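# Find amber-fault server or park at charger

## Task

Look along the aisle for a server whose front display glows amber instead of blue. If there is one, finish in front of its cabinet with that server at the exact centre of the head camera image. The frame must also include the server's front from about its midpoint up to the display, and the entire display. The view must be head-on, display included, barely off to either side, sharp, and unblocked. If no server shows amber, finish parked within the taped charging area by the wall charger, with no part of the robot touching or hanging over the tape, and with the robot's front or back squarely facing the wall. In both cases the plastic tote must stay upright, and the robot must not fall over or finish tilted.

## Robot and tools

ROBOT. A Hello Robot Stretch 3. It has a two-wheel differential base, a lift on a mast, and one telescoping arm that reaches out to the robot's right side. A head carrying head_camera and nav_camera sits on top of the mast, and a wrist_camera is on the gripper. The base is 0.33 m long and 0.34 m wide with a rounded back. It turns about the point midway between the drive wheels, 0.05 m behind the front edge. It cannot move sideways. With the arm pulled in and the wrist folded, a spin on the spot sweeps a circle of radius 0.28 m. For this job the arm mostly stays stowed; the head does the looking.

FRAMES AND SIGNS. Base frame: origin on the floor between the drive wheels, x forward, y left, z up, in metres. hand_pose is reported in this frame. Odometry frame: where the base frame was when the scene started. base_odometry counts wheel turns only, so wheel slip shows up as travel. Headings are in radians, with left positive. If turned_by_wheels and turned_by_imu disagree by more than 0.15 rad, believe turned_by_imu. base_tilt is in degrees, with forward and right positive, and may be off by up to about 4 degrees.

move. A single action plus the optional cameras and blocking arguments. An action uses base, joints or both, and may add speeds, pace or contact_limits. Alternatively it is servos alone.
- base: a relative motion from where the base last reported itself, with exactly one key. {"translate_m": d} drives d metres straight, forward positive, range -3 to 3. {"rotate_rad": d} spins in place by d radians, left (counter-clockwise) positive, range -6.4 to 6.4.
- joints: one object of absolute targets, keyed by joint name. lift_m 0 to 1.1 m; arm_m 0 to 0.52 m; wrist_yaw_rad -1.345 to 4.42; wrist_pitch_rad -1.57 to 0.451 (negative tips the fingers down); wrist_roll_rad -2.911 to 2.918; gripper_m -0.089 to 0.179 (larger is more open). head_pan_rad -3.953 to 1.73: 0 faces forward, positive turns left, -1.57 faces along the arm. head_tilt_rad -1.53 to 0.419: 0 is level, negative looks down.
- pace: "default" or "max". Translation runs at 0.12 or 0.30 m/s and rotation at 0.76 or 1.90 rad/s. The base is capped at 0.10 m/s and 0.63 rad/s unless lift_m is under 0.30, arm_m is under 0.03 and wrist_yaw_rad is over 2.54. speeds sets per-motion top speeds by the same keys, in place of pace.
- contact_limits: a motor_effort percentage (1 to 100) at which a motion halts. For the base: {"base": {"translate_m": 0.5}, "contact_limits": {"translate_m": 30}}. The check trips on either wheel and applies only during that move. lift_m takes {"down": n, "up": n}. Put a limit only next to its own command.
- servos: "reboot" turns back on any wrist or head servo that shut itself off.
- cameras: a list drawn from head_camera, nav_camera, wrist_camera, all. Omitted or ["all"] returns all; [] returns none.
- blocking: true or omitted waits for everything to settle. false returns after about 0.5 s while motion continues.
Example: {"base": {"rotate_rad": 1.57}, "joints": {"head_pan_rad": 0, "head_tilt_rad": -0.3}, "cameras": ["head_camera"]}.

wait: seconds from 0 to 10, plus cameras. It commands nothing and returns state and images. It ends early once all motion has settled.
stop: brakes every running motion. Braked motions report "stopped".
zoom_image: camera plus region [x0, y0, x1, y1] in pixels of that camera's latest image, with the origin at top left. The region can be at most 504 by 504. Use it to check a display's colour.
read_manual: returns licence texts only.
finished_scene: scene is the current scene's number. It ends the scene for good, so the final pose must already satisfy the goal.

IMAGES. head_camera images arrive rotated; turn them a quarter turn clockwise to stand them upright. nav_camera images need a quarter turn counter-clockwise. For the fault case, the centre pixel of the upright head_camera image must fall on the amber server. Face the cabinet squarely and tilt the head so the display and the lower half of that server both fit in the frame.

RESULT LINES. "move" reads "done", or else the most serious status. base_status and joint_status show each motion's outcome: done, moving, off_target (came to rest short and may still be pushing), stopped, contact_stop, time_out, torque_fault. For the base, "done" only means the wheels turned the commanded amount, even if they slipped. on_its_own reports anything the robot did without being commanded; "held at" is a target, not a reading. motor_effort is a signed percentage with the peak in brackets; a positive wheel effort means pushing forward. lidar_m gives 12 distances in 30-degree sectors: sector 1 straight ahead, sector 4 left, sector 7 behind, sector 10 right. "-" means nothing was seen, or something closer than 0.15 m ahead. The lidar plane is 0.17 m above the floor, and it misses clear objects. head_depth_mm and wrist_depth_mm are 7x7 grids of median depths in mm, starting at the top left.

CAUTIONS. An uncommanded stop, or a refused call, cancels the later move, wait and finished_scene calls in the same reply. The wrist and head have no contact stop and will press until a servo faults. A base move without a contact limit shoves whatever it hits. Drive carefully around the tote and the cabinets, and never knock the tote over. Add a translate_m contact limit when close to the wall or the racks. Keep the arm retracted and the lift low while driving so the robot cannot tip. If base_tilt shows a lean, back off. When parking, check with the cameras that the wheels and body sit fully inside the tape lines.

Each tool is called after "Call:" by a JSON object that holds its "method" and its "body".

## Session

Call:
{"method": "move", "body": {"joints": {"head_pan_rad":-0.8,"head_tilt_rad":-0.25,"lift_m":0.32}, "pace": "max"}}

Call:
{"method": "move", "body": {"joints": {"head_pan_rad":1.0,"head_tilt_rad":-0.3}, "pace": "max"}}

Call:
{"method": "move", "body": {"joints": {"head_pan_rad":-2.0,"head_tilt_rad":-0.25}, "pace": "max"}}

Call:
{"method": "move", "body": {"joints": {"head_pan_rad":-3.5,"head_tilt_rad":-0.3}, "pace": "max"}}

Scene clock: 0.83 s.
move: done
base_odometry: x=+0.000 y=+0.000 heading=+0.000
turned_by_wheels: +0.000
turned_by_imu: +0.000
base_tilt: forward=+1.1 right=-1.5
lidar_m: 1.10 1.26 2.15 1.16 1.38 1.67 0.80 0.64 0.63 0.69 1.05 1.84
head_depth_mm: 1247 1246 1243 1236 1235 1235 1225 / 1597 1614 1609 1610 1604 1598 1464 / 1603 1685 1778 1882 1981 1937 1516 / 1576 1661 1743 1849 1949 1797 1504 / 1552 1635 1720 1819 1933 1936 1499 / 1534 1603 1689 1773 1884 1917 1485 / 1511 1572 1671 1753 1854 1904 1478
base_status: not commanded
joint_positions: lift_m=+0.320 arm_m=+0.001 wrist_yaw_rad=+2.974 wrist_pitch_rad=-0.616 wrist_roll_rad=+0.000 gripper_m=+0.037 head_pan_rad=-0.818 head_tilt_rad=-0.249
joint_status: all done
measured_speeds: all 0
motor_effort: left_wheel=-0.1(1.1) right_wheel=-0.7(1.2) lift_m=+17.0(17.5) arm_m=-4.4(4.9) wrist_yaw_rad=+0.0(0.5) wrist_pitch_rad=+2.6(2.9) wrist_roll_rad=+0.2(0.3) gripper_m=+0.5(0.5) head_pan_rad=-0.8(5.1) head_tilt_rad=-0.8(4.3)
hand_pose: x=+0.0113 y=+0.0469 z=+0.2911 quat_wxyz=(+0.270, +0.689, +0.157, +0.654) (m; base frame)
wrist_depth_mm: 148 150 - - - - - / 872 163 884 857 851 825 821 / 757 186 700 714 709 694 665 / 633 580 593 608 603 595 581 / 543 545 158 320 510 515 508 / 487 296 127 283 129 454 456 / 271 268 255 263 409 412 406
pictures: head_camera (sideways), nav_camera (sideways), wrist_camera
Images, in order (width x height): head_camera 896x504, nav_camera 672x504, wrist_camera 644x364.

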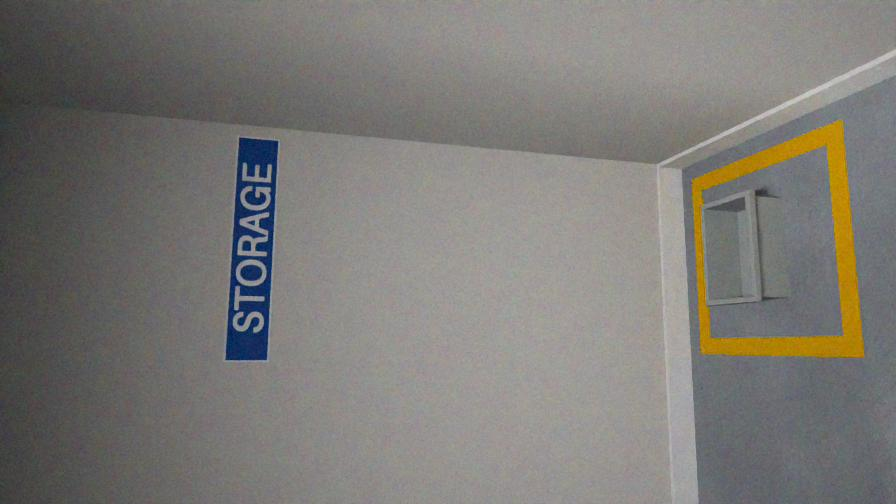

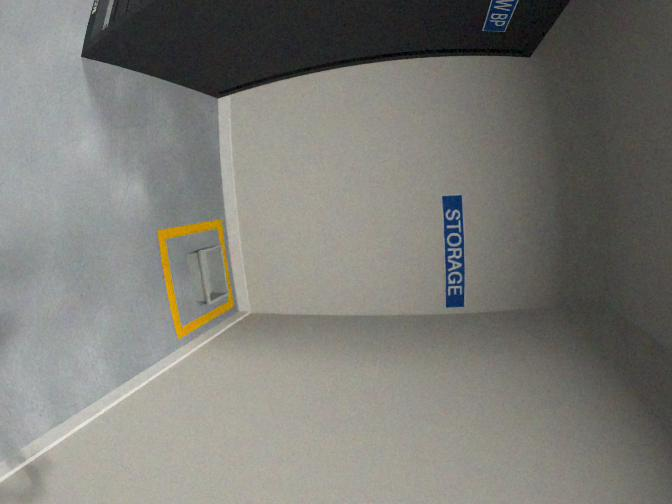

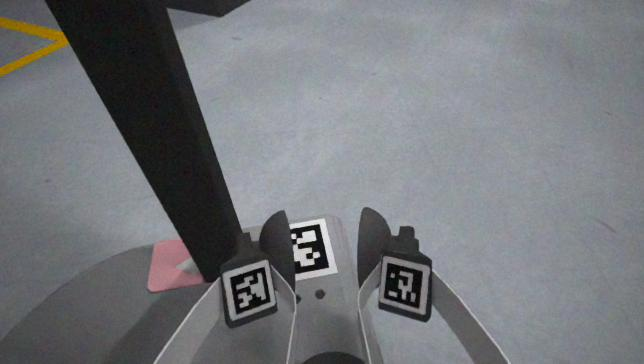

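Scene clock: 1.90 s.
move: done
base_odometry: x=+0.000 y=+0.000 heading=+0.000
turned_by_wheels: +0.000
turned_by_imu: +0.000
base_tilt: forward=+0.9 right=-1.6
lidar_m: 1.10 1.26 2.15 1.16 1.38 1.67 0.80 0.64 0.63 0.69 1.05 1.84
head_depth_mm: 3290 3415 3336 3072 2537 1877 1460 / 3397 3505 3743 - 2581 1843 1447 / 3450 3614 3777 - 2553 1845 1441 / 3512 3637 - - 2529 1836 1429 / 3230 2925 3119 3259 2500 1808 1423 / 2088 2176 2269 2393 2230 1798 1419 / 1621 1679 1743 1799 1878 1717 1411
base_status: not commanded
joint_positions: lift_m=+0.320 arm_m=+0.001 wrist_yaw_rad=+2.974 wrist_pitch_rad=-0.616 wrist_roll_rad=+0.000 gripper_m=+0.037 head_pan_rad=+1.033 head_tilt_rad=-0.301
joint_status: all done
measured_speeds: all 0
motor_effort: left_wheel=+0.2(0.9) right_wheel=-1.2(1.2) lift_m=+20.9(21.6) arm_m=-6.2(6.2) wrist_yaw_rad=-0.1(0.7) wrist_pitch_rad=+2.5(2.8) wrist_roll_rad=+0.2(0.3) gripper_m=+0.0(0.7) head_pan_rad=-1.7(5.2) head_tilt_rad=-1.6(4.8)
hand_pose: x=+0.0113 y=+0.0469 z=+0.2911 quat_wxyz=(+0.270, +0.689, +0.157, +0.654) (m; base frame)
wrist_depth_mm: 148 150 - - - - - / 854 163 871 863 859 829 800 / 735 185 695 708 694 694 685 / 634 587 612 606 595 584 587 / 544 544 158 318 510 517 514 / 480 297 127 284 128 460 452 / 269 267 254 261 409 414 408
pictures: head_camera (sideways), nav_camera (sideways), wrist_camera
Images, in order (width x height): head_camera 896x504, nav_camera 672x504, wrist_camera 644x364.

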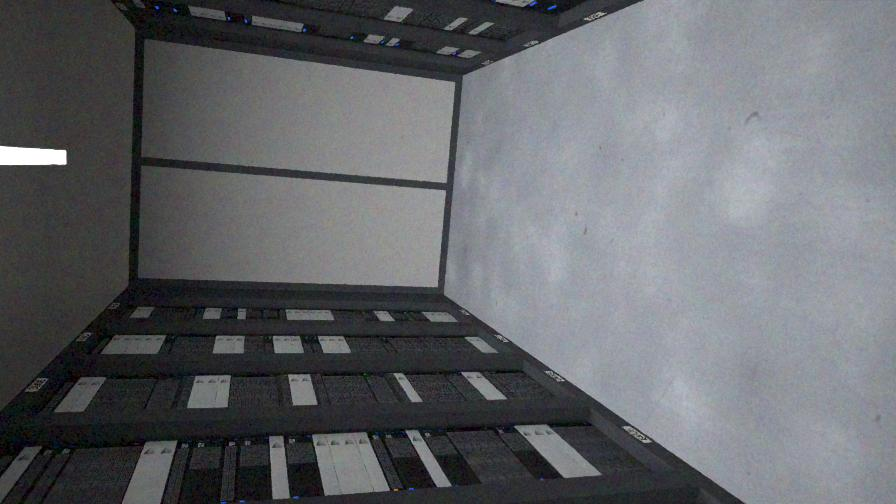

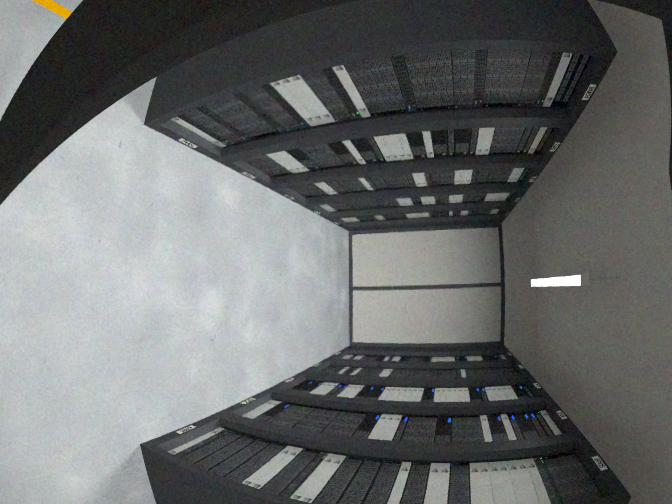

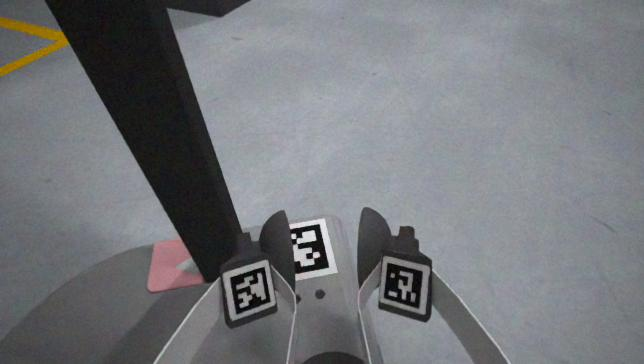

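Scene clock: 4.47 s.
move: done
base_odometry: x=+0.000 y=+0.000 heading=+0.000
turned_by_wheels: +0.000
turned_by_imu: +0.001
base_tilt: forward=+0.8 right=-1.5
lidar_m: 1.10 1.26 2.15 1.16 1.39 1.67 0.80 0.64 0.63 0.69 1.05 1.84
head_depth_mm: 501 523 547 573 602 636 674 / 511 536 561 589 622 655 695 / 524 548 576 606 637 677 717 / 537 563 591 623 658 696 741 / 550 578 609 642 676 720 766 / 564 594 625 660 700 744 794 / 580 609 642 679 722 770 825
base_status: not commanded
joint_positions: lift_m=+0.320 arm_m=+0.001 wrist_yaw_rad=+2.974 wrist_pitch_rad=-0.616 wrist_roll_rad=+0.000 gripper_m=+0.037 head_pan_rad=-2.012 head_tilt_rad=-0.251
joint_status: all done
measured_speeds: translate_m=+0.000 rotate_rad=+0.000 lift_m=+0.000 arm_m=+0.000 wrist_yaw_rad=+0.000 wrist_pitch_rad=+0.000 wrist_roll_rad=+0.000 head_pan_rad=+0.024 head_tilt_rad=+0.000
motor_effort: left_wheel=+0.2(1.2) right_wheel=-0.7(1.3) lift_m=+31.2(31.2) arm_m=-8.5(9.5) wrist_yaw_rad=-0.2(0.9) wrist_pitch_rad=+2.5(2.8) wrist_roll_rad=+0.1(0.3) gripper_m=+0.5(0.7) head_pan_rad=+2.2(4.8) head_tilt_rad=+4.7(8.5)
hand_pose: x=+0.0113 y=+0.0469 z=+0.2911 quat_wxyz=(+0.270, +0.689, +0.157, +0.654) (m; base frame)
wrist_depth_mm: 148 150 - - - - - / 853 163 859 854 828 835 816 / 738 186 703 707 695 685 686 / 623 584 587 598 600 585 581 / 541 536 159 321 509 518 511 / 486 298 127 283 128 457 455 / 270 269 254 261 406 409 410
pictures: head_camera (sideways), nav_camera (sideways), wrist_camera
Images, in order (width x height): head_camera 896x504, nav_camera 672x504, wrist_camera 644x364.

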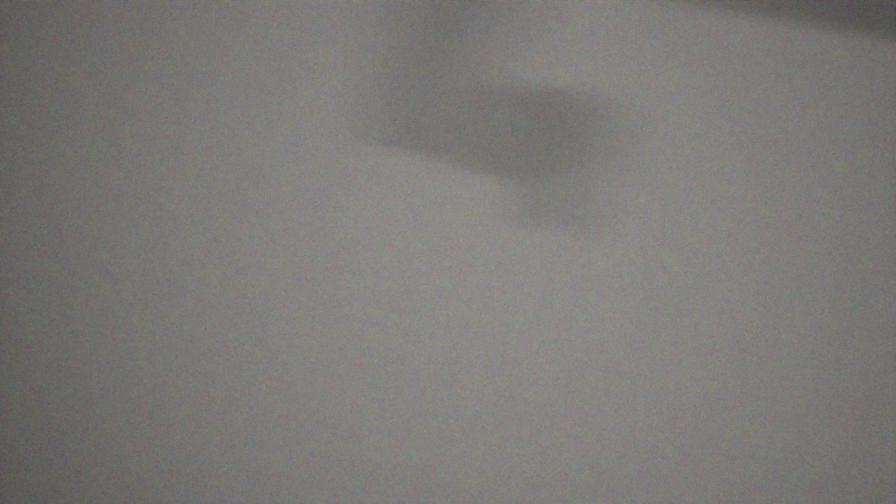

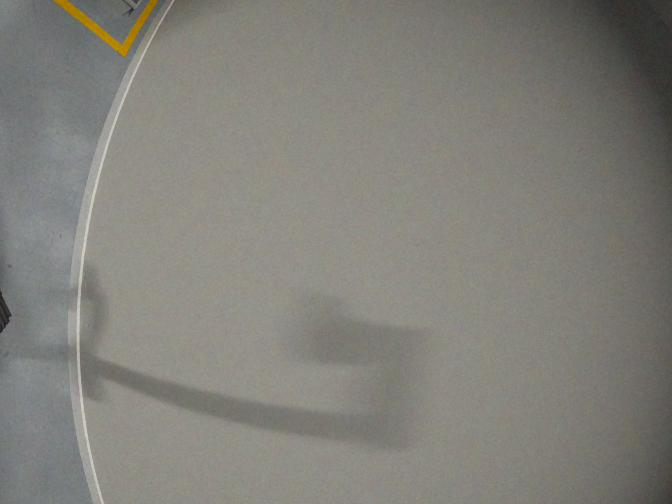

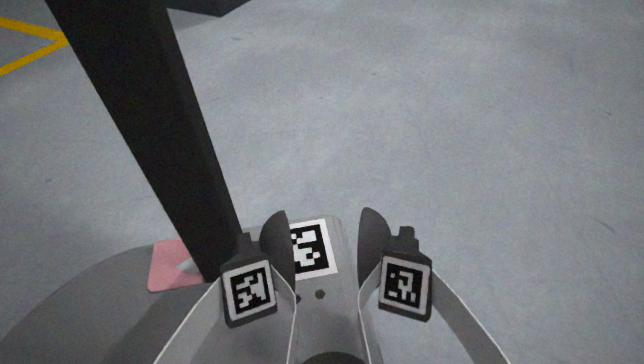

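Scene clock: 5.47 s.
move: done
base_odometry: x=+0.000 y=+0.000 heading=+0.000
turned_by_wheels: +0.000
turned_by_imu: +0.000
base_tilt: forward=+1.1 right=-1.7
lidar_m: 1.10 1.26 2.15 1.16 1.38 1.67 0.80 0.64 0.63 0.69 1.05 1.83
head_depth_mm: 1556 1638 1721 1819 1890 1823 1467 / 1600 1691 1772 1892 1907 1871 1454 / 1649 1742 1845 1955 2057 1839 1444 / 1688 1786 1878 1997 2151 1838 1433 / 1410 1497 1599 1714 1835 1767 1425 / 1125 1183 1239 1312 1381 1468 1379 / 934 975 1013 1058 1109 1161 1228
base_status: not commanded
joint_positions: lift_m=+0.320 arm_m=+0.001 wrist_yaw_rad=+2.974 wrist_pitch_rad=-0.616 wrist_roll_rad=+0.000 gripper_m=+0.037 head_pan_rad=-3.537 head_tilt_rad=-0.296
joint_status: all done
measured_speeds: all 0
motor_effort: left_wheel=-0.1(1.5) right_wheel=-0.8(1.1) lift_m=+35.6(35.6) arm_m=-10.6(10.6) wrist_yaw_rad=+0.2(0.6) wrist_pitch_rad=+2.1(2.7) wrist_roll_rad=+0.1(0.3) gripper_m=-0.1(0.4) head_pan_rad=+1.9(5.6) head_tilt_rad=-1.1(4.7)
hand_pose: x=+0.0113 y=+0.0469 z=+0.2911 quat_wxyz=(+0.270, +0.689, +0.157, +0.654) (m; base frame)
wrist_depth_mm: 148 150 - - - - - / 887 163 877 858 839 806 805 / 735 186 711 709 700 671 682 / 623 585 596 607 591 591 589 / 547 543 159 319 514 516 508 / 483 300 127 284 129 460 449 / 267 270 254 261 411 412 408
pictures: head_camera (sideways), nav_camera (sideways), wrist_camera
Images, in order (width x height): head_camera 896x504, nav_camera 672x504, wrist_camera 644x364.

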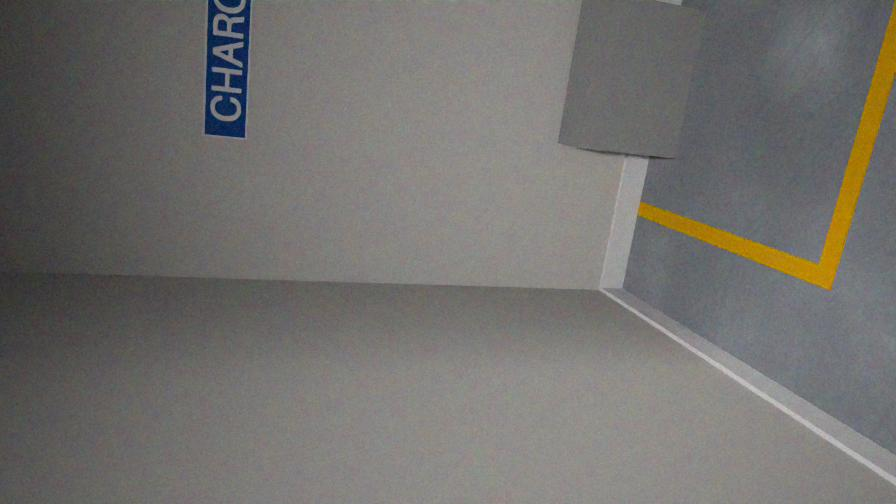

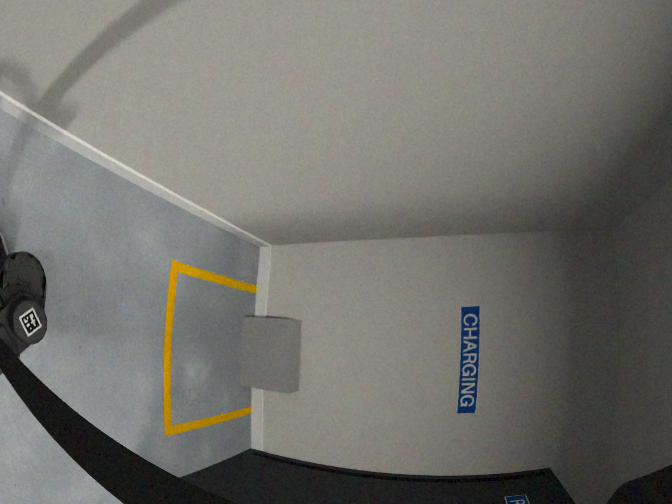

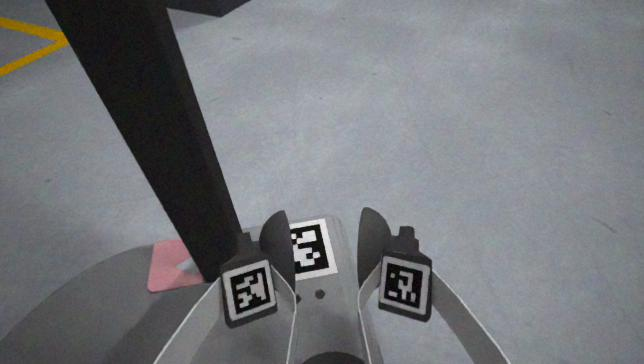

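Call:
{"method": "move", "body": {"joints": {"head_pan_rad":1.5,"head_tilt_rad":-0.2}, "pace": "max", "cameras": ["head_camera"]}}

Call:
{"method": "move", "body": {"joints": {"head_pan_rad":0.45,"head_tilt_rad":-0.2}, "pace": "max", "cameras": ["head_camera"]}}

Scene clock: 13.17 s.
move: done
base_odometry: x=+0.000 y=+0.000 heading=+0.000
turned_by_wheels: +0.000
turned_by_imu: +0.002
base_tilt: forward=+1.0 right=-1.6
lidar_m: 1.10 1.26 2.15 1.16 1.39 1.66 0.80 0.64 0.63 0.69 1.05 1.84
head_depth_mm: 2632 2352 2701 2976 2992 2136 1608 / 2191 1878 1966 2119 2505 2122 1592 / 1410 1488 1560 1790 1924 1948 1591 / 1280 1331 1397 1479 1583 1683 1575 / 1114 1150 1209 1269 1332 1409 1441 / 1050 1082 1122 1176 1224 1291 1357 / 1153 1189 1242 1303 1369 1448 1481
base_status: not commanded
joint_positions: lift_m=+0.320 arm_m=+0.001 wrist_yaw_rad=+2.974 wrist_pitch_rad=-0.616 wrist_roll_rad=+0.000 gripper_m=+0.037 head_pan_rad=+1.512 head_tilt_rad=-0.200
joint_status: all done
measured_speeds: translate_m=+0.000 rotate_rad=+0.000 lift_m=+0.000 arm_m=+0.000 wrist_yaw_rad=+0.000 wrist_pitch_rad=+0.000 wrist_roll_rad=+0.000 head_pan_rad=-0.024 head_tilt_rad=+0.000
motor_effort: left_wheel=+0.9(1.0) right_wheel=-0.8(1.4) lift_m=+38.2(39.2) arm_m=-15.7(16.3) wrist_yaw_rad=+0.2(0.8) wrist_pitch_rad=+2.3(2.9) wrist_roll_rad=+0.2(0.4) gripper_m=+0.2(0.7) head_pan_rad=-2.6(5.5) head_tilt_rad=+5.7(9.0)
hand_pose: x=+0.0113 y=+0.0470 z=+0.2911 quat_wxyz=(+0.270, +0.689, +0.157, +0.654) (m; base frame)
wrist_depth_mm: 148 150 - - - - - / 883 163 888 847 853 825 815 / 744 186 706 706 697 690 682 / 632 588 591 600 602 591 582 / 544 538 159 321 508 520 516 / 478 299 127 284 128 463 454 / 271 267 255 262 409 410 406
pictures: head_camera (sideways)
Images, in order (width x height): head_camera 896x504.

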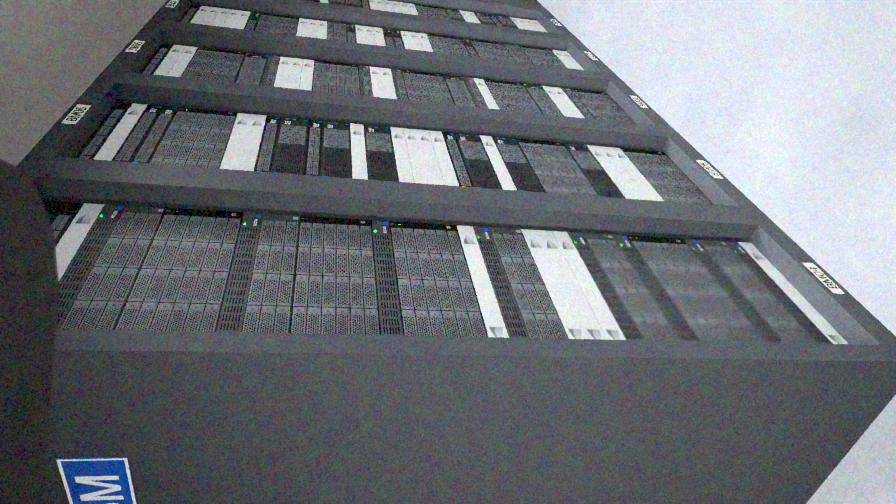

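Scene clock: 14.07 s.
move: done
base_odometry: x=+0.000 y=+0.000 heading=+0.000
turned_by_wheels: +0.000
turned_by_imu: +0.000
base_tilt: forward=+0.9 right=-1.6
lidar_m: 1.10 1.26 2.15 1.16 1.39 1.66 0.80 0.64 0.63 0.69 1.05 1.84
head_depth_mm: 945 995 1053 1119 1189 1277 1364 / 1043 981 1014 1056 1105 1171 1254 / 1226 1257 1275 1296 1321 1345 1372 / 1392 1421 1501 1534 1576 1662 1543 / 2285 1883 1944 2047 2113 1963 1564 / 2791 2683 2779 2903 2669 2049 1552 / 2854 3514 3590 3754 2993 2044 1556
base_status: not commanded
joint_positions: lift_m=+0.320 arm_m=+0.001 wrist_yaw_rad=+2.974 wrist_pitch_rad=-0.616 wrist_roll_rad=+0.000 gripper_m=+0.037 head_pan_rad=+0.428 head_tilt_rad=-0.200
joint_status: all done
measured_speeds: all 0
motor_effort: left_wheel=+0.6(1.0) right_wheel=-1.1(1.2) lift_m=+38.8(39.0) arm_m=-15.8(16.2) wrist_yaw_rad=+0.0(0.7) wrist_pitch_rad=+2.4(2.8) wrist_roll_rad=+0.3(0.3) gripper_m=+0.0(0.6) head_pan_rad=+0.5(4.6) head_tilt_rad=+5.5(8.4)
hand_pose: x=+0.0113 y=+0.0470 z=+0.2911 quat_wxyz=(+0.270, +0.689, +0.157, +0.654) (m; base frame)
wrist_depth_mm: 148 150 - - - - - / 876 163 871 874 842 853 807 / 731 185 695 713 698 693 683 / 636 576 593 615 591 586 584 / 548 539 159 318 506 514 511 / 484 295 127 281 128 461 457 / 269 267 254 260 412 414 409
pictures: head_camera (sideways)
Images, in order (width x height): head_camera 896x504.

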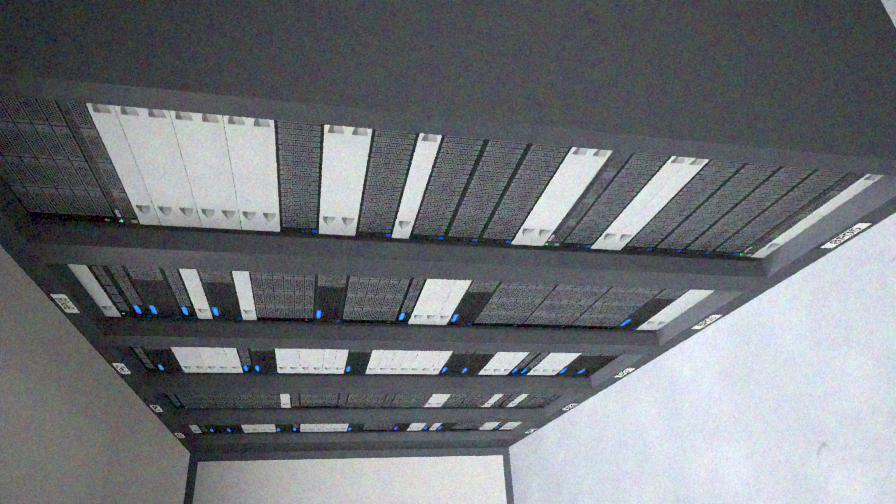

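Call:
{"method": "move", "body": {"joints": {"lift_m":0.27,"head_pan_rad":1.57,"head_tilt_rad":-0.25}, "base": {"rotate_rad":0.905}, "cameras": []}}

Call:
{"method": "move", "body": {"base": {"translate_m":1.6}, "pace": "max"}}

Scene clock: 38.87 s.
move: done
base_odometry: x=+0.000 y=+0.000 heading=+0.904
turned_by_wheels: +0.904
turned_by_imu: +0.922
base_tilt: forward=+1.0 right=-1.7
lidar_m: 2.70 1.16 1.18 1.78 0.91 0.66 0.63 0.65 0.89 1.84 1.21 1.10
head_depth_mm: 1637 1718 1804 1899 1996 1962 1535 / 1640 1717 1803 1901 2020 1976 1523 / 1642 1728 1817 1911 1978 1924 1514 / 1651 1727 1819 1904 1976 1931 1494 / 1649 1727 1810 1915 2016 1926 1490 / 1656 1726 1822 1920 2029 1925 1477 / 1629 1691 1740 1783 1835 1768 1464
base_status: done
joint_positions: lift_m=+0.270 arm_m=+0.001 wrist_yaw_rad=+2.974 wrist_pitch_rad=-0.616 wrist_roll_rad=+0.000 gripper_m=+0.037 head_pan_rad=+1.576 head_tilt_rad=-0.249
joint_status: all done
measured_speeds: all 0
motor_effort: left_wheel=-13.2(15.4) right_wheel=+10.0(16.3) lift_m=+24.4(37.6) arm_m=-15.8(16.5) wrist_yaw_rad=+0.0(0.8) wrist_pitch_rad=+2.3(3.0) wrist_roll_rad=+0.0(0.3) gripper_m=-0.2(0.7) head_pan_rad=-2.4(4.3) head_tilt_rad=-1.1(3.8)
hand_pose: x=+0.0113 y=+0.0469 z=+0.2410 quat_wxyz=(+0.270, +0.689, +0.157, +0.654) (m; base frame)
wrist_depth_mm: 142 151 969 939 930 917 911 / 760 163 796 758 746 730 724 / 649 187 604 623 615 618 599 / 560 515 301 522 530 521 514 / 475 271 160 260 441 453 448 / 244 241 127 232 128 406 399 / 219 221 206 218 355 361 362
pictures: none
No camera images: "cameras" was empty.

Scene clock: 45.60 s.
move: done
base_odometry: x=+0.989 y=+1.257 heading=+0.904
turned_by_wheels: +0.000
turned_by_imu: +0.010
base_tilt: forward=+0.8 right=-1.6
lidar_m: 2.48 1.23 0.89 0.81 0.89 2.33 2.23 1.00 0.72 0.71 0.78 1.07
head_depth_mm: 715 752 789 830 878 928 975 / 716 752 792 835 885 936 996 / 717 751 790 837 885 941 1003 / 719 753 795 836 885 942 1003 / 710 746 788 840 889 946 1007 / 671 703 739 788 836 887 947 / 722 759 797 841 892 946 1009
base_status: done
joint_positions: lift_m=+0.270 arm_m=+0.001 wrist_yaw_rad=+2.974 wrist_pitch_rad=-0.616 wrist_roll_rad=+0.000 gripper_m=+0.037 head_pan_rad=+1.570 head_tilt_rad=-0.250
joint_status: not commanded
measured_speeds: all 0
motor_effort: left_wheel=-2.2(9.6) right_wheel=+10.6(17.9) lift_m=+38.2(39.0) arm_m=-14.5(16.2) wrist_yaw_rad=+0.1(0.9) wrist_pitch_rad=+2.6(2.9) wrist_roll_rad=+0.2(0.3) gripper_m=-0.3(0.7) head_pan_rad=-2.1(3.6) head_tilt_rad=-2.1(2.8)
hand_pose: x=+0.0113 y=+0.0469 z=+0.2410 quat_wxyz=(+0.270, +0.689, +0.157, +0.654) (m; base frame)
wrist_depth_mm: 141 149 843 881 888 893 871 / 760 162 768 742 738 735 709 / 663 186 607 628 618 608 592 / 556 516 299 524 526 519 507 / 484 272 160 260 449 456 450 / 243 240 127 232 129 405 399 / 219 221 206 219 349 362 357
pictures: head_camera (sideways), nav_camera (sideways), wrist_camera
Images, in order (width x height): head_camera 896x504, nav_camera 672x504, wrist_camera 644x364.

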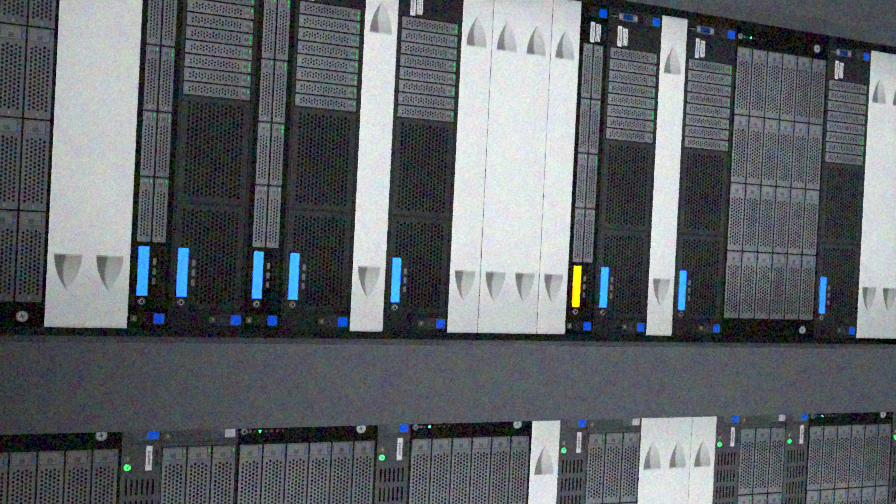

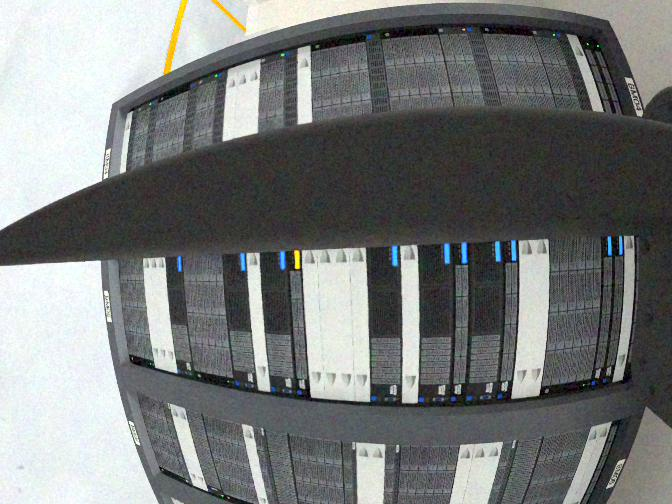

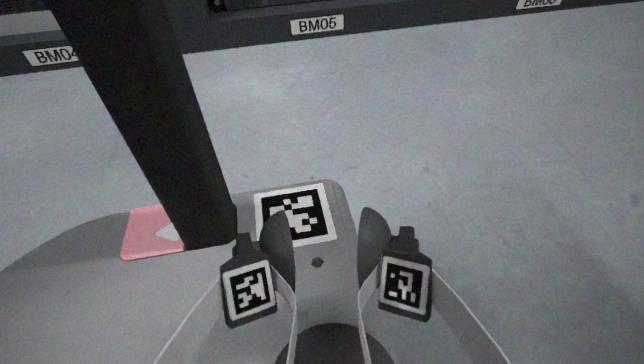

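Call:
{"method": "move", "body": {"joints": {"head_tilt_rad":-0.455}, "cameras": ["head_camera"]}}

Scene clock: 54.23 s.
move: done
base_odometry: x=+0.989 y=+1.257 heading=+0.904
turned_by_wheels: +0.000
turned_by_imu: +0.001
base_tilt: forward=+0.8 right=-1.7
lidar_m: 2.48 1.23 0.90 0.81 0.89 2.32 2.24 1.00 0.72 0.71 0.78 1.07
head_depth_mm: 684 742 813 895 980 1084 1217 / 684 744 814 900 1004 1138 1233 / 687 745 817 903 1004 1144 1234 / 688 748 820 905 1009 1148 1242 / 691 742 799 882 983 1130 1235 / 643 700 777 860 982 1117 1226 / 693 755 828 913 1022 1161 1249
base_status: not commanded
joint_positions: lift_m=+0.270 arm_m=+0.001 wrist_yaw_rad=+2.974 wrist_pitch_rad=-0.616 wrist_roll_rad=+0.000 gripper_m=+0.037 head_pan_rad=+1.570 head_tilt_rad=-0.460
joint_status: all done
measured_speeds: all 0
motor_effort: left_wheel=-2.1(3.1) right_wheel=+10.8(11.3) lift_m=+36.9(37.5) arm_m=-13.8(15.1) wrist_yaw_rad=-0.2(0.6) wrist_pitch_rad=+2.3(2.8) wrist_roll_rad=+0.1(0.3) gripper_m=+0.1(0.5) head_pan_rad=-1.5(2.4) head_tilt_rad=-1.8(4.3)
hand_pose: x=+0.0113 y=+0.0469 z=+0.2410 quat_wxyz=(+0.270, +0.689, +0.157, +0.654) (m; base frame)
wrist_depth_mm: 141 149 850 875 914 868 880 / 762 163 767 773 742 715 706 / 662 186 621 623 617 602 602 / 553 520 301 530 526 525 518 / 483 271 159 260 451 456 449 / 243 242 127 231 128 406 401 / 217 219 206 217 355 361 363
pictures: head_camera (sideways)
Images, in order (width x height): head_camera 896x504.

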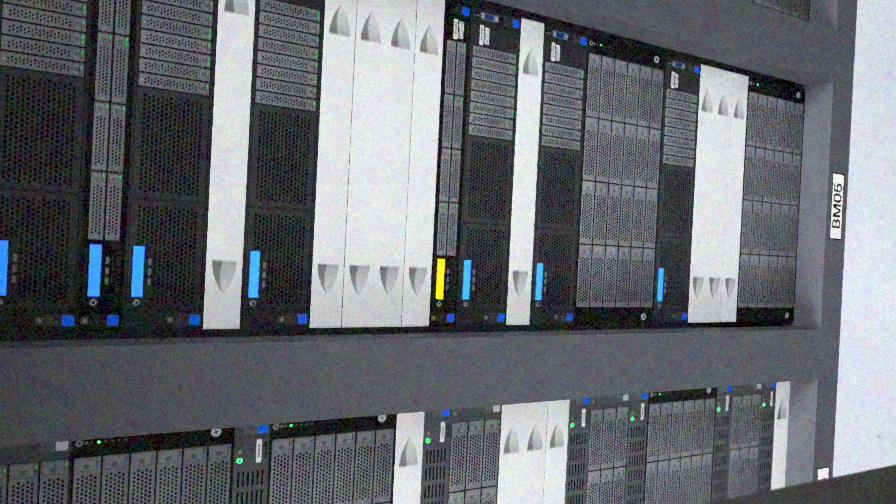

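Call:
{"method": "finished_scene", "body": {"scene": 2}}

The scene is finished: the task was done.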